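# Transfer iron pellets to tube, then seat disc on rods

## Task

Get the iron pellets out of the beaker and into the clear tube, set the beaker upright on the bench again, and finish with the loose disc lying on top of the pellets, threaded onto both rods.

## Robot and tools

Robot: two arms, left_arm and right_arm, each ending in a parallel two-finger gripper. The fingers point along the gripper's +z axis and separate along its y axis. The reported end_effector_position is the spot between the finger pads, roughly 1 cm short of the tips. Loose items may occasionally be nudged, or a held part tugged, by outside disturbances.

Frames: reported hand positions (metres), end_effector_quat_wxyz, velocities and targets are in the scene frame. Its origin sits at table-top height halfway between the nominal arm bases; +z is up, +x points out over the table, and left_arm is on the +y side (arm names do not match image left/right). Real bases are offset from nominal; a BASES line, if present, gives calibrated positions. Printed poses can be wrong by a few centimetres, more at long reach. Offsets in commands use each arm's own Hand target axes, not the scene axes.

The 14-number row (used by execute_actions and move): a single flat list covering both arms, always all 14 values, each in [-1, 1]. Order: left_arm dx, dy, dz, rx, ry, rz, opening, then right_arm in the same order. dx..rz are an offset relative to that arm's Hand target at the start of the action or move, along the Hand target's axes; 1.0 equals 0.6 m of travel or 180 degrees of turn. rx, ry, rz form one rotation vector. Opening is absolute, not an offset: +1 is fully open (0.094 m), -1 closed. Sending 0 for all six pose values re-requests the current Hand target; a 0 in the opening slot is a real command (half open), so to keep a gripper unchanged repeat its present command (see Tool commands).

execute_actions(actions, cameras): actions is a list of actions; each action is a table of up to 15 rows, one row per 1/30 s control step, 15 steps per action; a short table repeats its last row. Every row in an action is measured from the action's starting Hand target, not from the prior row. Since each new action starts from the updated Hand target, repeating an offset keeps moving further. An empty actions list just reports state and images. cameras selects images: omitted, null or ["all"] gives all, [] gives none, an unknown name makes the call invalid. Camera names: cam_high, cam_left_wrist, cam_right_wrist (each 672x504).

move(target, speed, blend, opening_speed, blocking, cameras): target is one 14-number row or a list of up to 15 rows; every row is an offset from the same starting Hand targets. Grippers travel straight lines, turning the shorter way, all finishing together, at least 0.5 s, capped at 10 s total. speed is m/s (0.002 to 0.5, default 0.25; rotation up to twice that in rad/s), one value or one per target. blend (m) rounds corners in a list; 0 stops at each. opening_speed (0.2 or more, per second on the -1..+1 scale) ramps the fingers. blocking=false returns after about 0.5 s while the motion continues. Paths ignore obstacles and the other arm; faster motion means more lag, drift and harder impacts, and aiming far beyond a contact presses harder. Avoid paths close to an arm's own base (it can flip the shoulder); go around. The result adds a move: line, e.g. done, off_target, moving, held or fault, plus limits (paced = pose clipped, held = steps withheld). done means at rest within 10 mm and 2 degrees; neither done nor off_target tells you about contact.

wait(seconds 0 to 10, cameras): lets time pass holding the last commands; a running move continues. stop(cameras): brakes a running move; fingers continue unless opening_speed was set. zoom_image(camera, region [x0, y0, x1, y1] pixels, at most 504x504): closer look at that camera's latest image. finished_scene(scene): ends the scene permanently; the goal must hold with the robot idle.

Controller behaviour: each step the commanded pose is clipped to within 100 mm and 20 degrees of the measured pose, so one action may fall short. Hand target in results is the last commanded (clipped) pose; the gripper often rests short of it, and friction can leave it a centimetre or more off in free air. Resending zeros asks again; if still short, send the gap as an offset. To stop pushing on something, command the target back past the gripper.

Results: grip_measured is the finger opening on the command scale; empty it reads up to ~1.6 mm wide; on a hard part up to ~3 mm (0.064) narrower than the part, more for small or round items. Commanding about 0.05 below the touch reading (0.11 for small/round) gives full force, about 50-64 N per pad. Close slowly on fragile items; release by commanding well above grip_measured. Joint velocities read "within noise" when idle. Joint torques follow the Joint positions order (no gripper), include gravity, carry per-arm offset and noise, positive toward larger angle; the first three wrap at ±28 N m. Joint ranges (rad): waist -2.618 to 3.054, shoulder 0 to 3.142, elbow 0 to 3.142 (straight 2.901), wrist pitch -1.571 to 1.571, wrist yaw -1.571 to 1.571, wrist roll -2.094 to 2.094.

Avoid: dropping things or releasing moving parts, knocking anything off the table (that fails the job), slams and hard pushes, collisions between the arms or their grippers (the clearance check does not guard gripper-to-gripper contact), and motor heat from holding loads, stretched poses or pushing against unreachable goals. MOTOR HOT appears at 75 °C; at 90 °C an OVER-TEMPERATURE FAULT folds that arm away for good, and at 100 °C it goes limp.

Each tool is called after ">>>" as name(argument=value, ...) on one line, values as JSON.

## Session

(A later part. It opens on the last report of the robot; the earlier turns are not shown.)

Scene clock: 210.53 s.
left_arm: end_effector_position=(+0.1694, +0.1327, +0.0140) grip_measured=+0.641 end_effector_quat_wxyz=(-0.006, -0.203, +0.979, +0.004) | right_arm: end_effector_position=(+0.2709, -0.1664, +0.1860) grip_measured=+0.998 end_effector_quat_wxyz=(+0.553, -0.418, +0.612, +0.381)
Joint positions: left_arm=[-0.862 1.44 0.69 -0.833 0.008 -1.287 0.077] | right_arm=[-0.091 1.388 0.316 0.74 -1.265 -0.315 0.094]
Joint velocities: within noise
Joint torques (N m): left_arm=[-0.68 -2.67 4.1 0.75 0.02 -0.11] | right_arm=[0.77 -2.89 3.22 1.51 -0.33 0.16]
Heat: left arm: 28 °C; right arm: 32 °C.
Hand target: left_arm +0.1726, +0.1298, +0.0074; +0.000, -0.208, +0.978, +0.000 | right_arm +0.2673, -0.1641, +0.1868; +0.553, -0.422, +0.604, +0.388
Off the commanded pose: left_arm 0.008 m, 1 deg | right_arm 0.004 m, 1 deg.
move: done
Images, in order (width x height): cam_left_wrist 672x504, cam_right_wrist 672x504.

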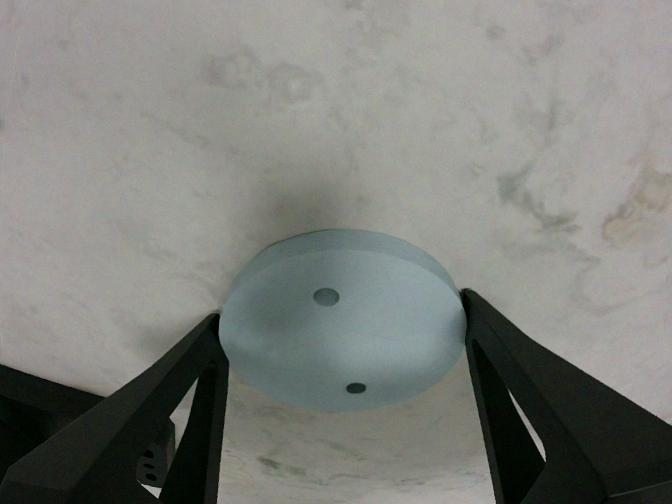

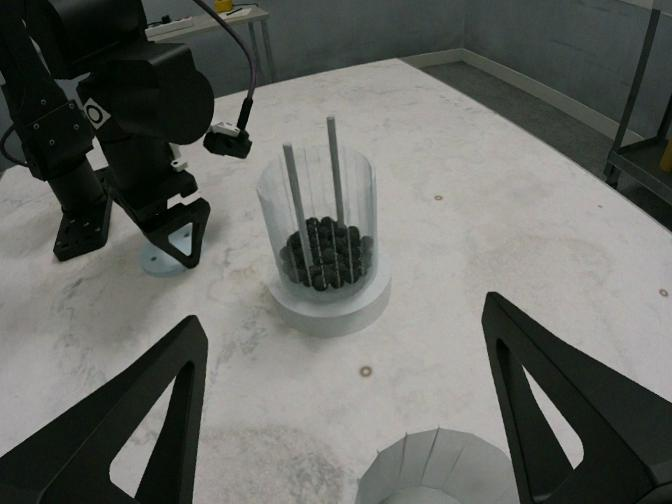

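>>> move(target=[0, 0, -0.008, 0, 0, 0, 1.0, 0, 0, 0, 0, 0, 0, 1.0], speed=0.02, opening_speed=0.6, cameras=["cam_left_wrist"])

Scene clock: 212.27 s.
left_arm: end_effector_position=(+0.1698, +0.1322, +0.0137) grip_measured=+0.998 end_effector_quat_wxyz=(-0.006, -0.203, +0.979, +0.003) | right_arm: end_effector_position=(+0.2709, -0.1664, +0.1860) grip_measured=+0.998 end_effector_quat_wxyz=(+0.553, -0.418, +0.612, +0.381)
Joint positions: left_arm=[-0.862 1.442 0.69 -0.83 0.008 -1.287 0.094] | right_arm=[-0.091 1.388 0.316 0.74 -1.265 -0.315 0.094]
Joint velocities: within noise
Joint torques (N m): left_arm=[-0.66 -3.64 4.97 0.55 -0.01 -0.13] | right_arm=[0.66 -3.11 3.17 1.5 -0.32 0.15]
Heat: left arm: 28 °C; right arm: 32 °C.
Hand target: left_arm +0.1726, +0.1298, +0.0122; +0.000, -0.208, +0.978, +0.000 | right_arm +0.2673, -0.1641, +0.1868; +0.553, -0.422, +0.604, +0.388
Off the commanded pose: left_arm 0.004 m, 1 deg | right_arm 0.004 m, 1 deg.
move: done
Images, in order (width x height): cam_left_wrist 672x504.

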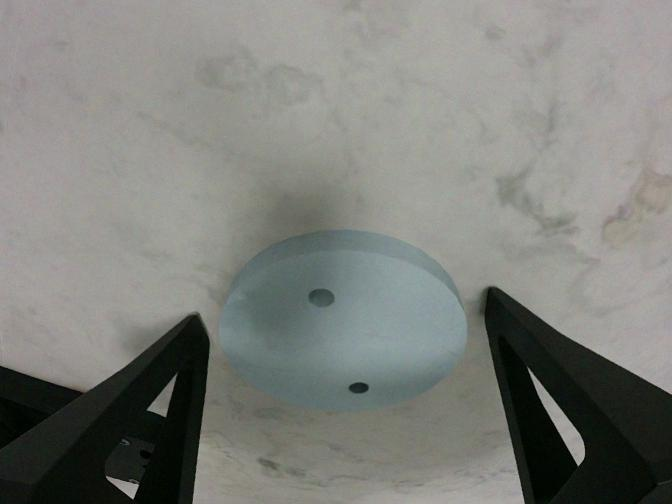

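>>> move(target=[[0, 0, -0.0917, 0, 0, 0, 1.0, 0, 0, 0, 0, 0, 0, 1.0], [0.0158, 0.0038, -0.1213, 0.0574, -0.0697, 0.4356, 1.0, 0, 0, 0, 0, 0, 0, 1.0]], speed=[0.1, 0.25], blend=0.01)

Scene clock: 219.83 s.
left_arm: end_effector_position=(+0.1586, +0.1338, +0.0803) grip_measured=+0.998 end_effector_quat_wxyz=(+0.095, +0.456, +0.884, -0.045) | right_arm: end_effector_position=(+0.2709, -0.1664, +0.1860) grip_measured=+0.998 end_effector_quat_wxyz=(+0.553, -0.418, +0.612, +0.381)
Joint positions: left_arm=[-0.91 1.068 0.701 -0.993 -0.001 0.026 0.094] | right_arm=[-0.091 1.388 0.316 0.74 -1.265 -0.315 0.094]
Joint velocities: within noise
Joint torques (N m): left_arm=[0.59 -3.78 5.56 1.04 0.1 0.04] | right_arm=[0.73 -3.1 3.41 1.51 -0.33 0.15]
Heat: left arm: 28 °C; right arm: 32 °C.
Hand target: left_arm +0.1630, +0.1280, +0.0850; +0.116, +0.457, +0.880, -0.060 | right_arm +0.2673, -0.1641, +0.1868; +0.553, -0.422, +0.604, +0.388
Off the commanded pose: left_arm 0.009 m, 3 deg | right_arm 0.004 m, 1 deg.
move: off_target (left_arm)

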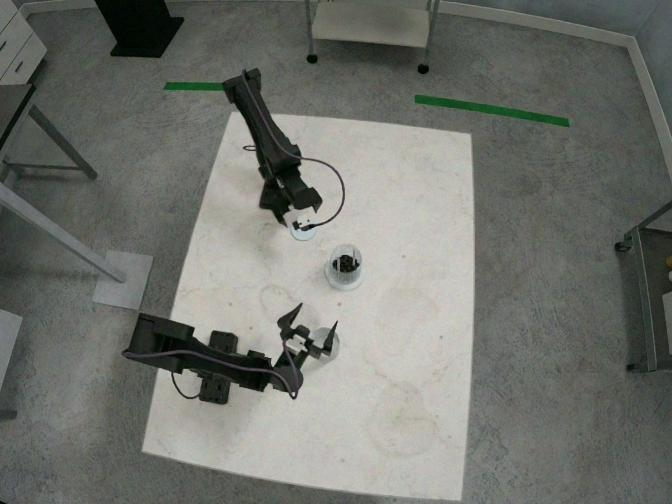

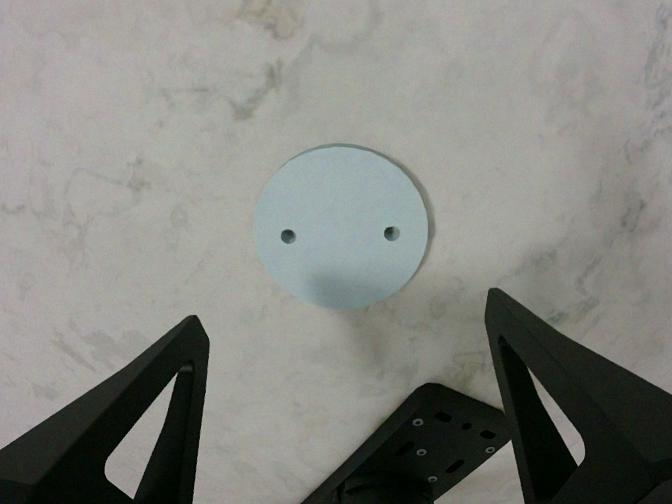

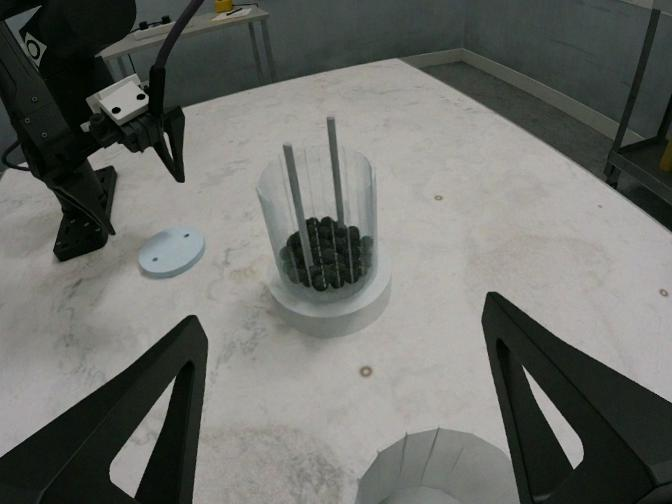

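>>> move(target=[0.0224, 0, 0.0838, 0, 0, 0, 1.0, 0, 0, 0, 0, 0, 0, 1.0], speed=0.1, cameras=["cam_left_wrist", "cam_right_wrist"])

Scene clock: 223.63 s.
left_arm: end_effector_position=(+0.1590, +0.1333, +0.0323) grip_measured=+0.998 end_effector_quat_wxyz=(+0.106, +0.456, +0.882, -0.051) | right_arm: end_effector_position=(+0.2709, -0.1664, +0.1860) grip_measured=+0.998 end_effector_quat_wxyz=(+0.553, -0.418, +0.612, +0.381)
Joint positions: left_arm=[-0.91 1.1 0.516 -0.751 -0.001 0.027 0.094] | right_arm=[-0.091 1.388 0.316 0.74 -1.265 -0.315 0.094]
Joint velocities: within noise
Joint torques (N m): left_arm=[0.61 -1.63 5.52 1.07 0.07 0.09] | right_arm=[0.7 -2.97 3.14 1.52 -0.31 0.12]
Heat: left arm: 28 °C; right arm: 32 °C.
Hand target: left_arm +0.1630, +0.1280, +0.0330; +0.116, +0.457, +0.880, -0.060 | right_arm +0.2673, -0.1641, +0.1868; +0.553, -0.422, +0.604, +0.388
Off the commanded pose: left_arm 0.007 m, 2 deg | right_arm 0.004 m, 1 deg.
move: done
Images, in order (width x height): cam_left_wrist 672x504, cam_right_wrist 672x504.

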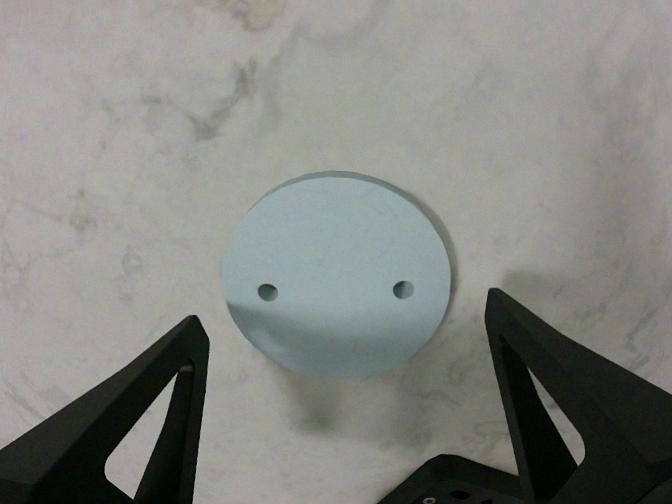

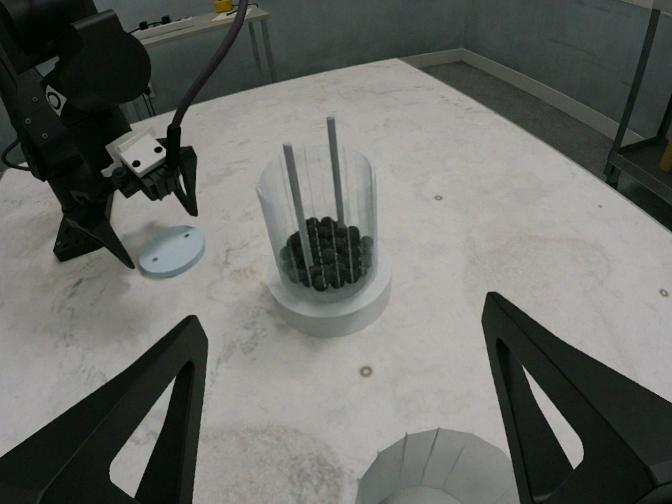

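>>> move(target=[[0.0057, 0.005, 0.021, 0, 0, 0, 1.0, 0, 0, 0, 0, 0, 0, 1.0], [0.009, 0.005, 0.0338, 0, 0, 0, 1.0, 0, 0, 0, 0, 0, 0, 1.0]], speed=[0.05, 0.02], blend=0.003, cameras=["cam_left_wrist", "cam_right_wrist"])

Scene clock: 226.40 s.
left_arm: end_effector_position=(+0.1610, +0.1358, +0.0134) grip_measured=+0.998 end_effector_quat_wxyz=(+0.103, +0.452, +0.884, -0.052) | right_arm: end_effector_position=(+0.2709, -0.1664, +0.1860) grip_measured=+0.998 end_effector_quat_wxyz=(+0.553, -0.418, +0.612, +0.381)
Joint positions: left_arm=[-0.884 1.143 0.457 -0.654 0.009 0.044 0.094] | right_arm=[-0.091 1.388 0.316 0.74 -1.265 -0.315 0.094]
Joint velocities: within noise
Joint torques (N m): left_arm=[0.49 -1.31 4.68 1.26 0.03 0.09] | right_arm=[0.7 -3.04 3.28 1.53 -0.31 0.11]
Heat: left arm: 28 °C; right arm: 32 °C.
Hand target: left_arm +0.1655, +0.1297, +0.0120; +0.116, +0.457, +0.880, -0.060 | right_arm +0.2673, -0.1641, +0.1868; +0.553, -0.422, +0.604, +0.388
Off the commanded pose: left_arm 0.008 m, 2 deg | right_arm 0.004 m, 1 deg.
move: done
Images, in order (width x height): cam_left_wrist 672x504, cam_right_wrist 672x504.

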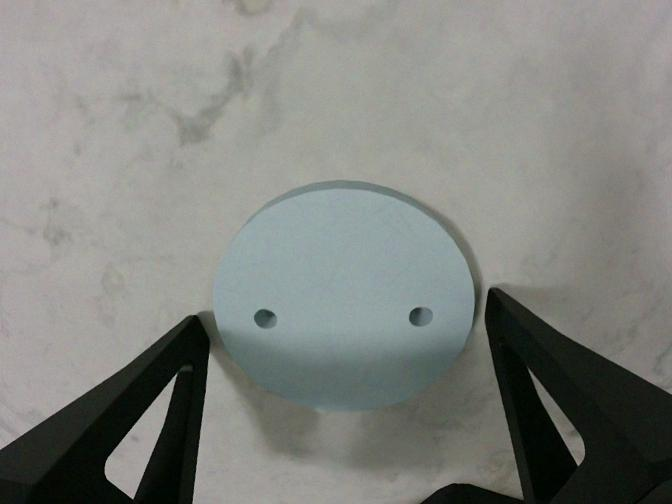

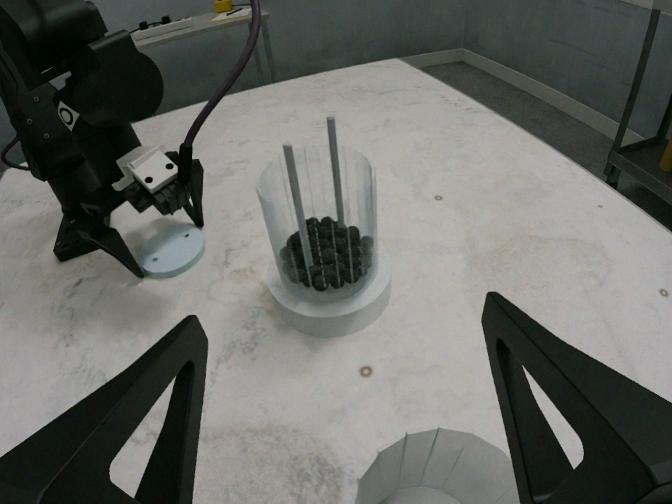

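>>> move(target=[[-0.007, 0, -0.0015, 0, 0, 0, 1.0, 0, 0, 0, 0, 0, 0, 1.0], [-0.007, 0, -0.0015, 0, 0, 0, 0.5, 0, 0, 0, 0, 0, 0, 1.0]], speed=0.03, opening_speed=0.4, cameras=["cam_left_wrist", "cam_right_wrist"])

Scene clock: 230.60 s.
left_arm: end_effector_position=(+0.1643, +0.1316, +0.0134) grip_measured=+0.644 end_effector_quat_wxyz=(+0.109, +0.452, +0.884, -0.055) | right_arm: end_effector_position=(+0.2709, -0.1664, +0.1860) grip_measured=+0.998 end_effector_quat_wxyz=(+0.553, -0.418, +0.612, +0.381)
Joint positions: left_arm=[-0.884 1.155 0.46 -0.631 0.009 0.044 0.077] | right_arm=[-0.091 1.388 0.316 0.74 -1.265 -0.315 0.094]
Joint velocities: within noise
Joint torques (N m): left_arm=[0.58 -0.99 5.63 1.05 0.07 0.07] | right_arm=[0.73 -3.11 3.23 1.49 -0.31 0.11]
Heat: left arm: 28 °C; right arm: 32 °C.
Hand target: left_arm +0.1677, +0.1266, +0.0140; +0.116, +0.457, +0.880, -0.060 | right_arm +0.2673, -0.1641, +0.1868; +0.553, -0.422, +0.604, +0.388
Off the commanded pose: left_arm 0.006 m, 1 deg | right_arm 0.004 m, 1 deg.
move: done; target 2's new opening was sent with left_arm's hand 0.011 m and 2 deg from that target
Images, in order (width x height): cam_left_wrist 672x504, cam_right_wrist 672x504.

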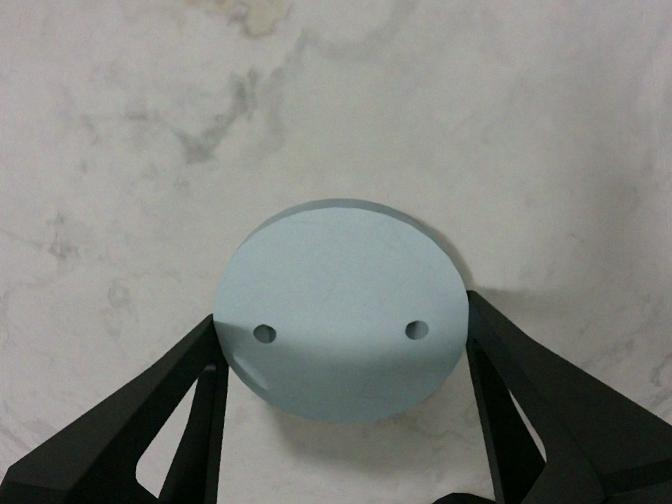

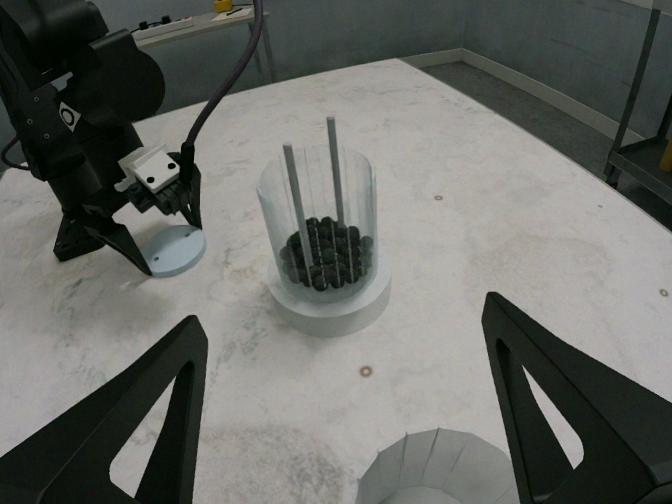

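>>> move(target=[[-0.0216, 0, -0.0805, 0, 0, 0, 0.5, 0, 0, 0, 0, 0, 0, 1.0], [-0.3303, 0.0417, -0.2532, 0, 0, 0, 0.5, 0, 0, 0, 0, 0, 0, 1.0]], speed=[0.08, 0.15], blend=0.02)

Scene clock: 236.20 s.
left_arm: end_effector_position=(+0.2730, +0.0183, +0.2077) grip_measured=+0.643 end_effector_quat_wxyz=(+0.116, +0.453, +0.882, -0.055) | right_arm: end_effector_position=(+0.2709, -0.1664, +0.1860) grip_measured=+0.998 end_effector_quat_wxyz=(+0.553, -0.418, +0.612, +0.381)
Joint positions: left_arm=[-0.839 1.681 1.689 -1.321 0.015 0.092 0.077] | right_arm=[-0.091 1.388 0.316 0.74 -1.265 -0.315 0.094]
Joint velocities: within noise
Joint torques (N m): left_arm=[0.65 -6.22 8.31 0.73 0.13 0.08] | right_arm=[0.7 -2.95 3.25 1.49 -0.34 0.15]
Heat: left arm: 28 °C; right arm: 32 °C.
Hand target: left_arm +0.2758, +0.0165, +0.2119; +0.116, +0.457, +0.880, -0.060 | right_arm +0.2673, -0.1641, +0.1868; +0.553, -0.422, +0.604, +0.388
Off the commanded pose: left_arm 0.005 m, 1 deg | right_arm 0.004 m, 1 deg.
move: done

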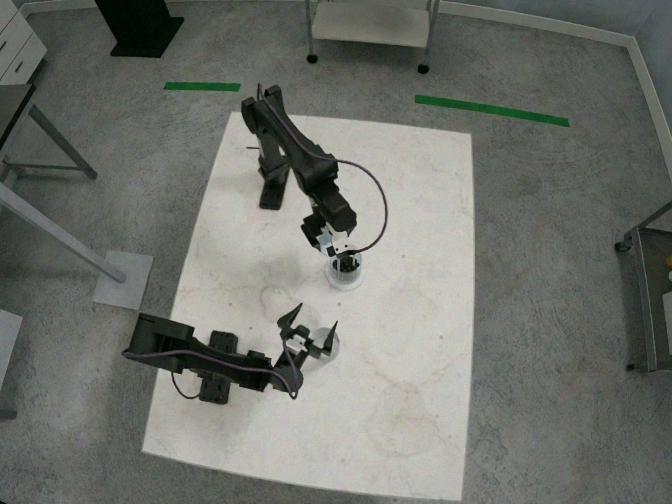

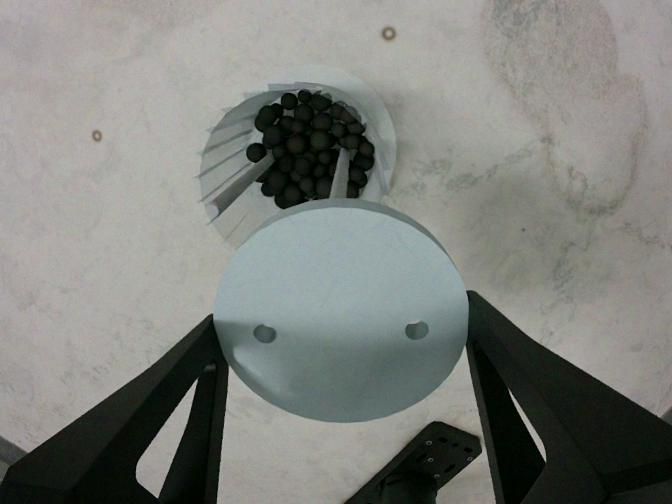

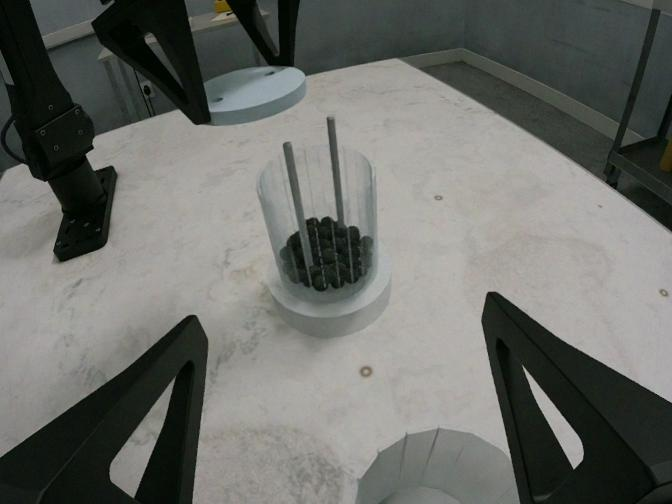

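>>> zoom_image(camera="cam_left_wrist", region=[180, 50, 480, 350])

>>> zoom_image(camera="cam_right_wrist", region=[170, 40, 410, 220])

Scaled by 1.680 from the camera's 672x504 image, which has a finer 960x720 frame.

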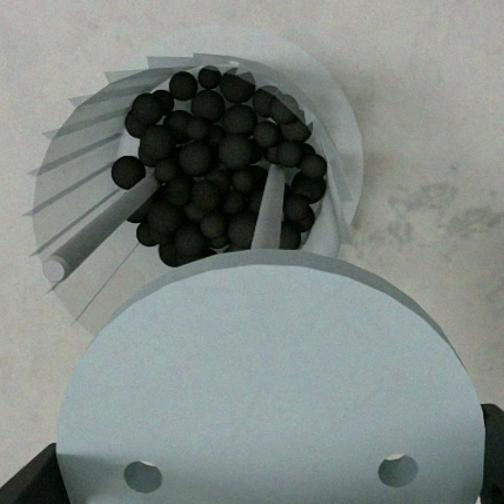

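Scaled by 2.100 from the camera's 672x504 image, which has a finer 960x720 frame.

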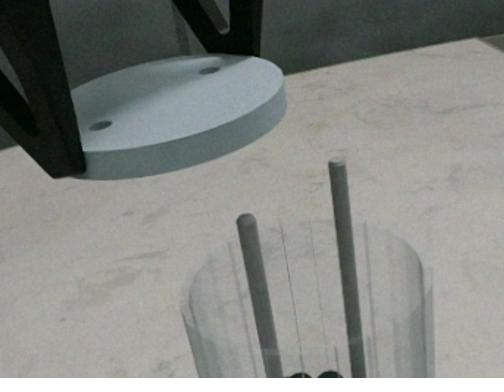

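>>> move(target=[0.0242, 0, -0.0065, 0, 0, 0, 0.5, 0, 0, 0, 0, 0, 0, 1.0], speed=0.08, cameras=["cam_left_wrist", "cam_right_wrist"])

>>> zoom_image(camera="cam_left_wrist", region=[180, 40, 420, 240])

>>> zoom_image(camera="cam_right_wrist", region=[170, 40, 410, 220])

Scene clock: 244.80 s.
left_arm: end_effector_position=(+0.2700, +0.0239, +0.1974) grip_measured=+0.643 end_effector_quat_wxyz=(+0.101, +0.454, +0.884, -0.049) | right_arm: end_effector_position=(+0.2709, -0.1664, +0.1860) grip_measured=+0.998 end_effector_quat_wxyz=(+0.553, -0.418, +0.612, +0.381)
Joint positions: left_arm=[-0.835 1.681 1.655 -1.321 0.017 0.096 0.077] | right_arm=[-0.091 1.388 0.316 0.74 -1.265 -0.315 0.094]
Joint velocities: within noise
Joint torques (N m): left_arm=[0.68 -11.6 5.87 0.73 0.11 0.14] | right_arm=[0.72 -3.03 3.21 1.52 -0.31 0.12]
Heat: left arm: 28 °C; right arm: 32 °C.
Hand target: left_arm +0.2671, +0.0288, +0.2119; +0.116, +0.457, +0.880, -0.060 | right_arm +0.2673, -0.1641, +0.1868; +0.553, -0.422, +0.604, +0.388
Off the commanded pose: left_arm 0.016 m, 2 deg | right_arm 0.004 m, 1 deg.
move: off_target (left_arm)
Images, in order (width x height): cam_left_wrist 672x504, cam_right_wrist 672x504.

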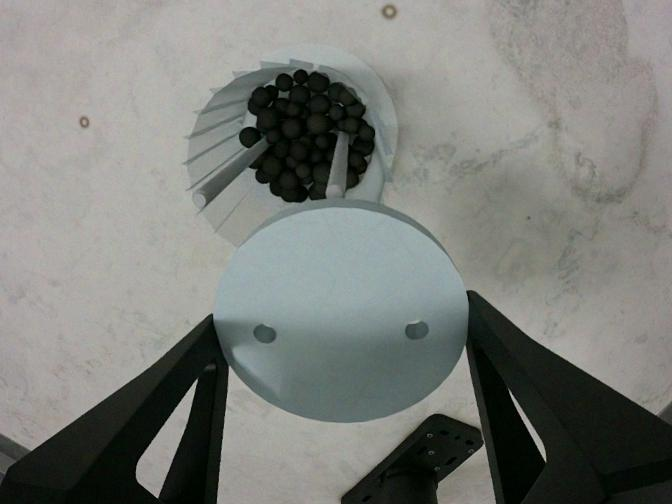

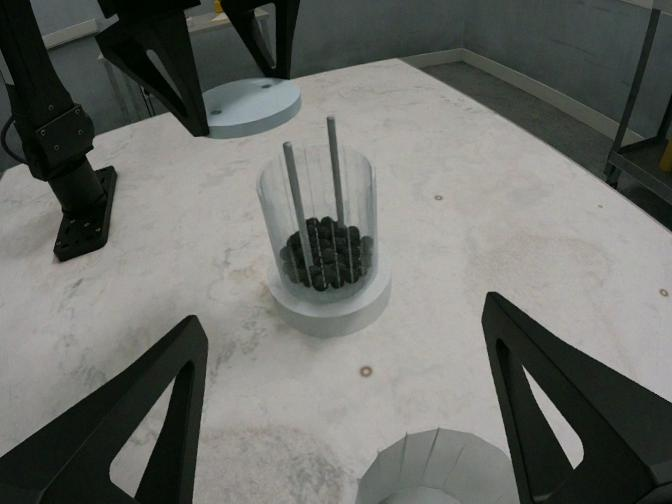

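Scaled by 2.100 from the camera's 672x504 image, which has a finer 960x720 frame.

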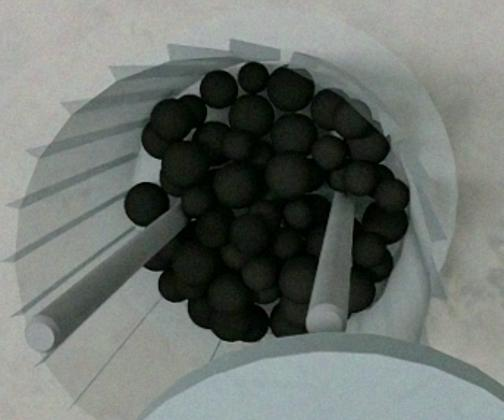

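Scaled by 2.100 from the camera's 672x504 image, which has a finer 960x720 frame.

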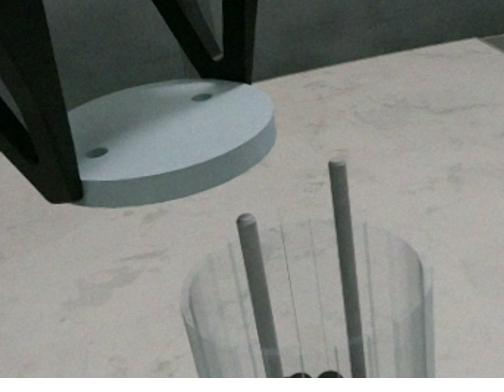

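>>> move(target=[-0.0737, 0.0378, 0.0205, 0, 0, 0, 0.5, 0, 0, 0, 0, 0, 0, 1.0], speed=0.08, cameras=["cam_left_wrist", "cam_right_wrist"])

>>> zoom_image(camera="cam_right_wrist", region=[200, 20, 440, 220])

>>> zoom_image(camera="cam_left_wrist", region=[180, 40, 500, 360])

Scene clock: 251.20 s.
left_arm: end_effector_position=(+0.3110, +0.0074, +0.2081) grip_measured=+0.643 end_effector_quat_wxyz=(+0.117, +0.451, +0.883, -0.055) | right_arm: end_effector_position=(+0.2709, -0.1664, +0.1860) grip_measured=+0.998 end_effector_quat_wxyz=(+0.553, -0.418, +0.612, +0.381)
Joint positions: left_arm=[-0.778 1.818 1.853 -1.349 0.029 0.145 0.077] | right_arm=[-0.091 1.388 0.316 0.74 -1.265 -0.315 0.094]
Joint velocities: within noise
Joint torques (N m): left_arm=[0.79 -7.41 8.32 0.72 0.16 0.11] | right_arm=[0.69 -3.03 3.38 1.5 -0.31 0.14]
Heat: left arm: 28 °C; right arm: 32 °C.
Hand target: left_arm +0.3121, +0.0043, +0.2115; +0.116, +0.457, +0.880, -0.060 | right_arm +0.2673, -0.1641, +0.1868; +0.553, -0.422, +0.604, +0.388
Off the commanded pose: left_arm 0.005 m, 1 deg | right_arm 0.004 m, 1 deg.
move: done
Images, in order (width x height): cam_left_wrist 672x504, cam_right_wrist 672x504.

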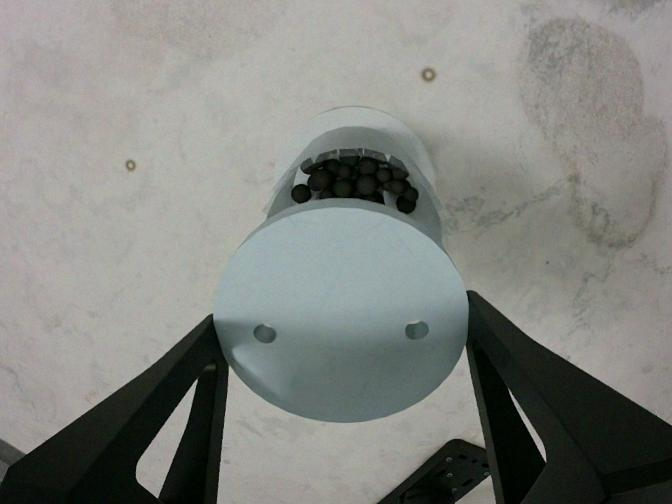

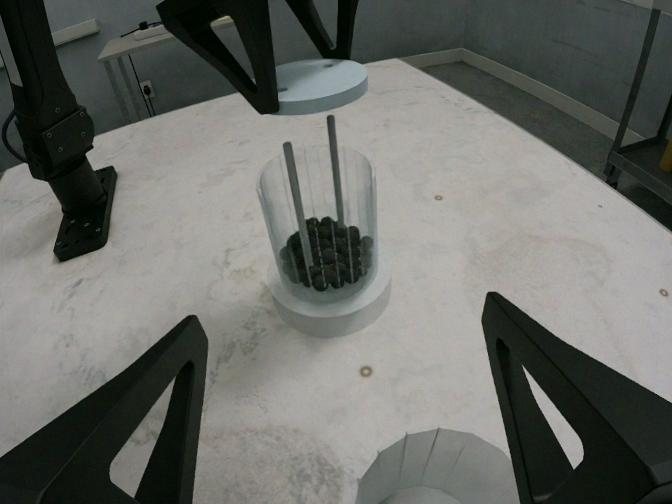

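Scaled by 2.100 from the camera's 672x504 image, which has a finer 960x720 frame.

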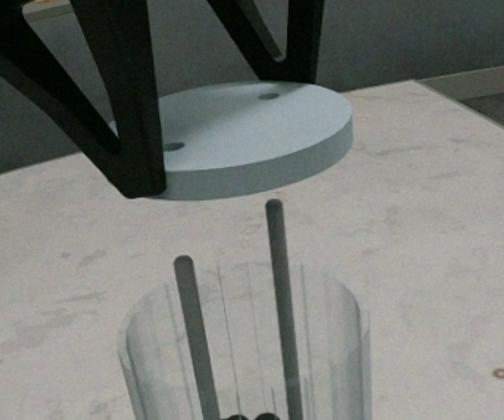

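Scaled by 1.575 from the camera's 672x504 image, which has a finer 960x720 frame.

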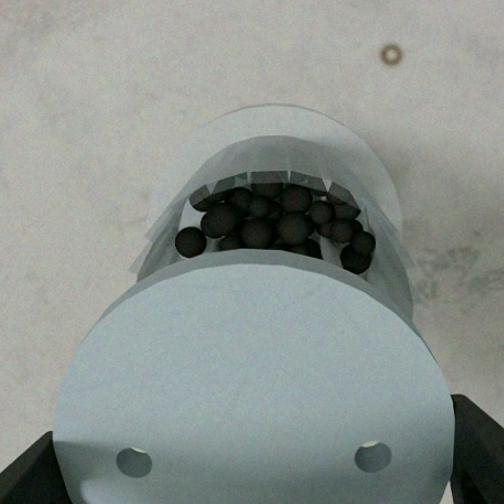

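>>> move(target=[0.0119, -0.0035, 0.0348, 0, 0, 0, 0.5, 0, 0, 0, 0, 0, 0, 1.0], speed=0.05, cameras=["cam_left_wrist", "cam_right_wrist"])

>>> zoom_image(camera="cam_right_wrist", region=[240, 50, 400, 190])

>>> zoom_image(camera="cam_left_wrist", region=[230, 80, 470, 260])

Scene clock: 256.27 s.
left_arm: end_effector_position=(+0.3069, +0.0115, +0.1825) grip_measured=+0.643 end_effector_quat_wxyz=(+0.095, +0.452, +0.886, -0.047) | right_arm: end_effector_position=(+0.2709, -0.1664, +0.1860) grip_measured=+0.998 end_effector_quat_wxyz=(+0.553, -0.418, +0.612, +0.381)
Joint positions: left_arm=[-0.778 1.818 1.76 -1.301 0.029 0.145 0.077] | right_arm=[-0.091 1.388 0.316 0.74 -1.265 -0.315 0.094]
Joint velocities: within noise
Joint torques (N m): left_arm=[0.05 -10.04 5.57 1.04 0.14 0.04] | right_arm=[0.69 -3.1 3.22 1.53 -0.31 0.18]
Heat: left arm: 28 °C; right arm: 32 °C.
Hand target: left_arm +0.3095, +0.0044, +0.1895; +0.116, +0.457, +0.880, -0.060 | right_arm +0.2673, -0.1641, +0.1868; +0.553, -0.422, +0.604, +0.388
Off the commanded pose: left_arm 0.010 m, 3 deg | right_arm 0.004 m, 1 deg.
move: off_target (left_arm)
Images, in order (width x height): cam_left_wrist 672x504, cam_right_wrist 672x504.

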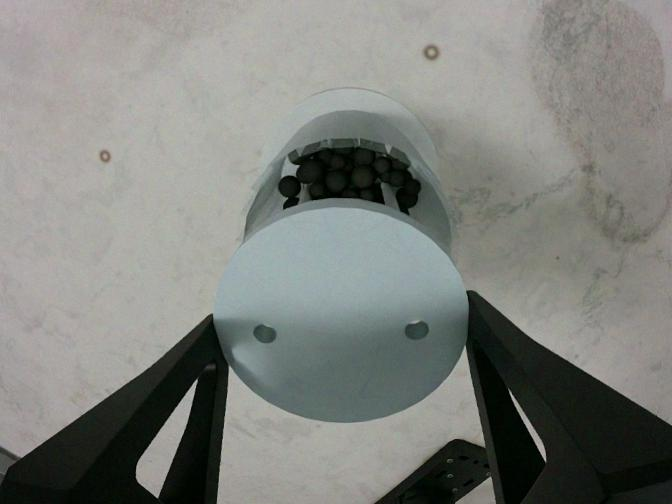

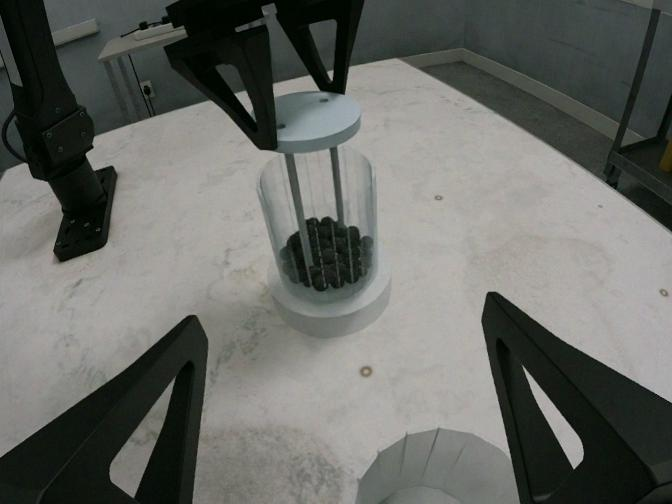

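Scaled by 3.150 from the camera's 672x504 image, which has a finer 960x720 frame.

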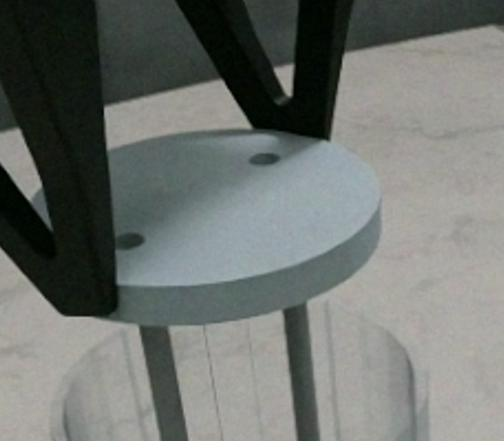

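Scaled by 2.100 from the camera's 672x504 image, which has a finer 960x720 frame.

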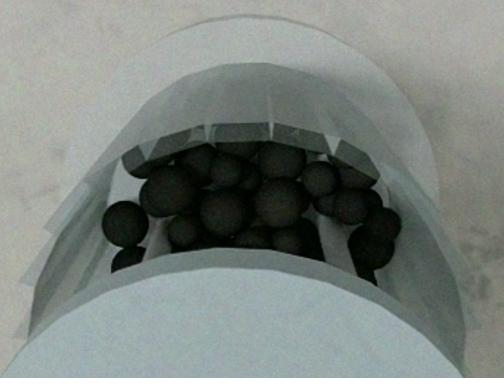

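>>> zoom_image(camera="cam_right_wrist", region=[266, 86, 346, 196])

>>> zoom_image(camera="cam_left_wrist", region=[250, 130, 450, 230])

Scaled by 4.582 from the camera's 672x504 image, which has a finer 960x720 frame.

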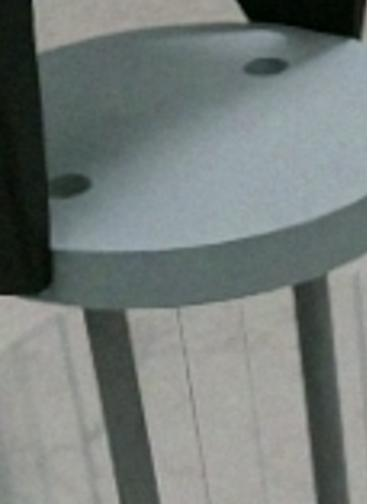

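Scaled by 2.520 from the camera's 672x504 image, which has a finer 960x720 frame.

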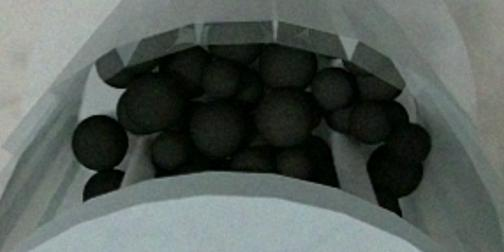

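>>> move(target=[-0.0138, -0.0025, -0.0133, 0, -0.006, 0, 0.5, 0, 0, 0, 0, 0, 0, 1.0], speed=0.05, cameras=["cam_left_wrist", "cam_right_wrist"])

>>> zoom_image(camera="cam_right_wrist", region=[266, 76, 346, 186])

Scene clock: 263.60 s.
left_arm: end_effector_position=(+0.3097, +0.0087, +0.1881) grip_measured=+0.643 end_effector_quat_wxyz=(+0.105, +0.451, +0.885, -0.051) | right_arm: end_effector_position=(+0.2709, -0.1664, +0.1860) grip_measured=+0.998 end_effector_quat_wxyz=(+0.553, -0.418, +0.612, +0.381)
Joint positions: left_arm=[-0.778 1.818 1.778 -1.3 0.029 0.145 0.077] | right_arm=[-0.091 1.388 0.316 0.74 -1.265 -0.315 0.094]
Joint velocities: within noise
Joint torques (N m): left_arm=[-0.61 -9.16 8.27 0.96 0.16 -0.02] | right_arm=[0.76 -2.99 3.34 1.52 -0.3 0.12]
Heat: left arm: 28 °C; right arm: 32 °C.
Hand target: left_arm +0.3117, -0.0014, +0.1993; +0.124, +0.456, +0.879, -0.064 | right_arm +0.2673, -0.1641, +0.1868; +0.553, -0.422, +0.604, +0.388
Off the commanded pose: left_arm 0.015 m, 3 deg | right_arm 0.004 m, 1 deg.
move: off_target (left_arm)
Images, in order (width x height): cam_left_wrist 672x504, cam_right_wrist 672x504.

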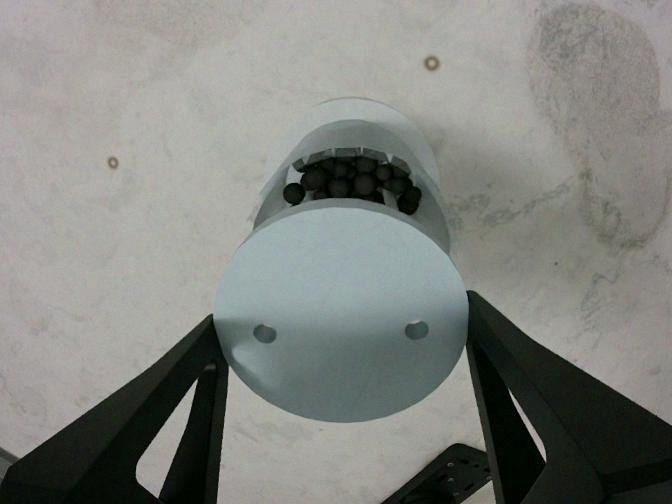

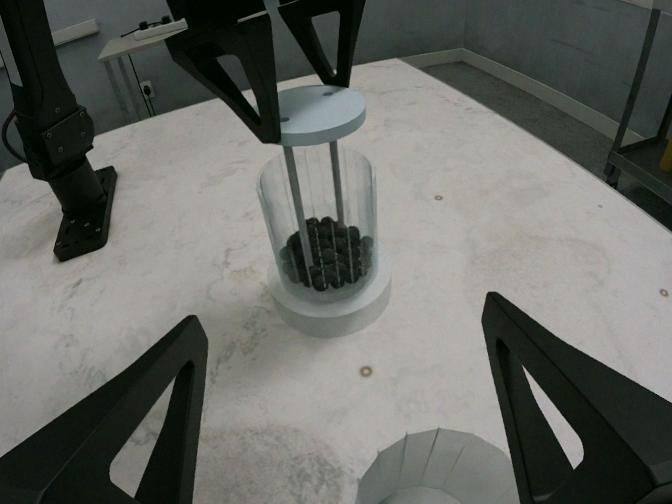

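Scaled by 4.582 from the camera's 672x504 image, which has a finer 960x720 frame.

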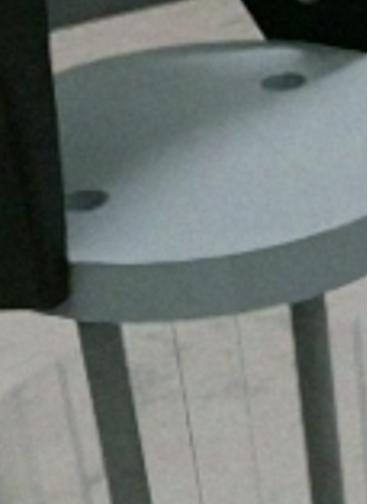

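>>> execute_actions(actions=[])

Scene clock: 266.43 s.
left_arm: end_effector_position=(+0.3097, +0.0087, +0.1881) grip_measured=+0.643 end_effector_quat_wxyz=(+0.105, +0.451, +0.885, -0.051) | right_arm: end_effector_position=(+0.2709, -0.1664, +0.1860) grip_measured=+0.998 end_effector_quat_wxyz=(+0.553, -0.418, +0.612, +0.381)
Joint positions: left_arm=[-0.778 1.818 1.778 -1.3 0.029 0.145 0.077] | right_arm=[-0.091 1.388 0.316 0.74 -1.265 -0.315 0.094]
Joint velocities: within noise
Joint torques (N m): left_arm=[-0.43 -9.07 8.08 0.89 0.1 -0.02] | right_arm=[0.65 -3 3.28 1.48 -0.29 0.15]
Heat: left arm: 29 °C; right arm: 32 °C.
Hand target: left_arm +0.3117, -0.0014, +0.1993; +0.124, +0.456, +0.879, -0.064 | right_arm +0.2673, -0.1641, +0.1868; +0.553, -0.422, +0.604, +0.388
Tool commands: left_gripper/opening=+0.5 right_gripper/opening=+1.0
Off the commanded pose: left_arm 0.015 m, 3 deg | right_arm 0.004 m, 1 deg.

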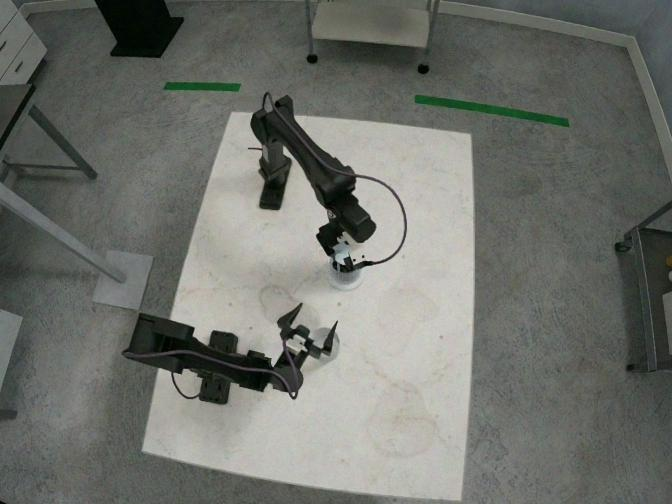

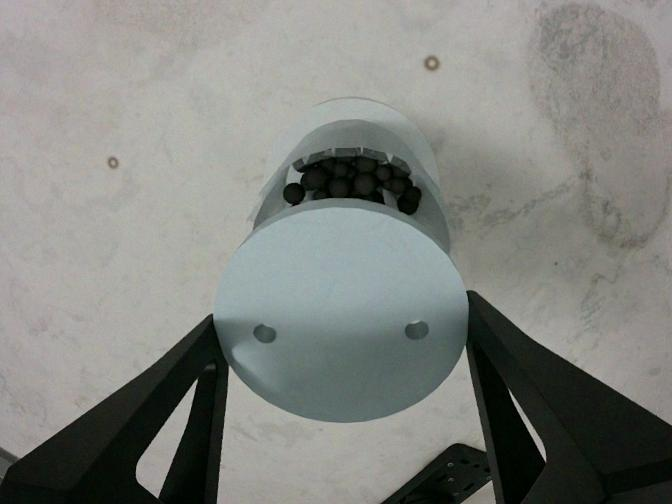

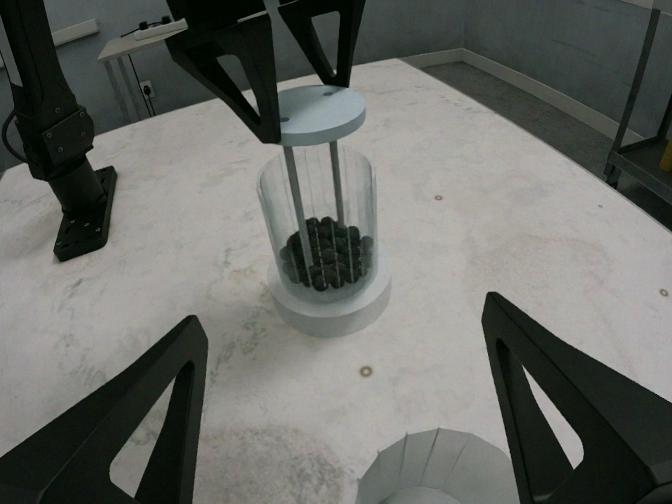

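>>> move(target=[-0.0003, -0.0044, 0.0070, 0, 0, 0, 0.5, 0, 0, 0, 0, 0, 0, 1.0], speed=0.03, cameras=["cam_left_wrist", "cam_right_wrist"])

>>> zoom_image(camera="cam_right_wrist", region=[266, 76, 346, 186])

Scene clock: 268.53 s.
left_arm: end_effector_position=(+0.3067, +0.0058, +0.1881) grip_measured=+0.643 end_effector_quat_wxyz=(+0.104, +0.456, +0.882, -0.051) | right_arm: end_effector_position=(+0.2709, -0.1664, +0.1860) grip_measured=+0.998 end_effector_quat_wxyz=(+0.553, -0.418, +0.612, +0.381)
Joint positions: left_arm=[-0.789 1.818 1.778 -1.3 0.029 0.145 0.077] | right_arm=[-0.091 1.388 0.316 0.74 -1.265 -0.315 0.094]
Joint velocities: within noise
Joint torques (N m): left_arm=[-0.76 -9.03 6.98 1.09 0.11 -0.07] | right_arm=[0.68 -3.04 3.29 1.52 -0.29 0.11]
Heat: left arm: 29 °C; right arm: 31 °C.
Hand target: left_arm +0.3103, -0.0040, +0.1953; +0.124, +0.456, +0.879, -0.064 | right_arm +0.2673, -0.1641, +0.1868; +0.553, -0.422, +0.604, +0.388
Off the commanded pose: left_arm 0.013 m, 3 deg | right_arm 0.004 m, 1 deg.
move: off_target (left_arm)
Images, in order (width x height): cam_left_wrist 672x504, cam_right_wrist 672x504.

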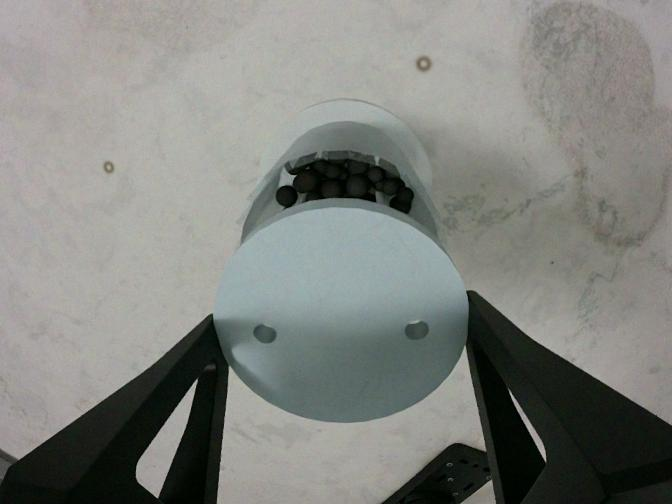

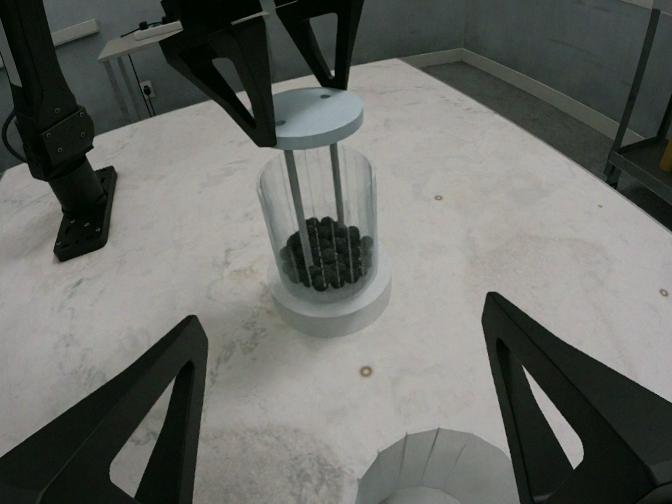

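Scaled by 4.582 from the camera's 672x504 image, which has a finer 960x720 frame.

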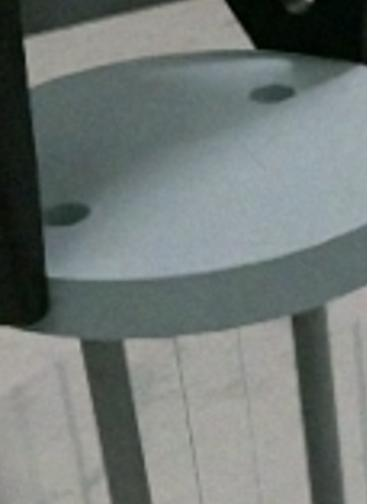

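>>> zoom_image(camera="cam_right_wrist", region=[264, 104, 304, 204])

>>> zoom_image(camera="cam_right_wrist", region=[308, 80, 348, 180])

Scaled by 5.040 from the camera's 672x504 image, which has a finer 960x720 frame.

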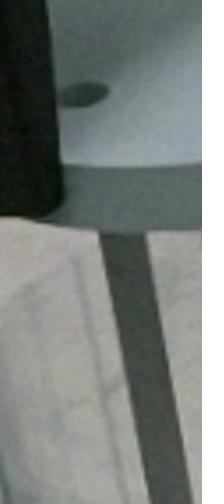

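Scaled by 5.040 from the camera's 672x504 image, which has a finer 960x720 frame.

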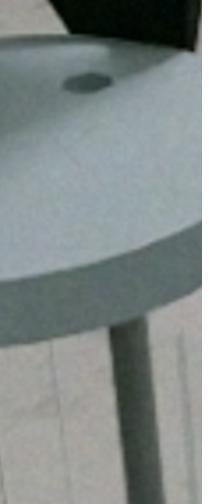

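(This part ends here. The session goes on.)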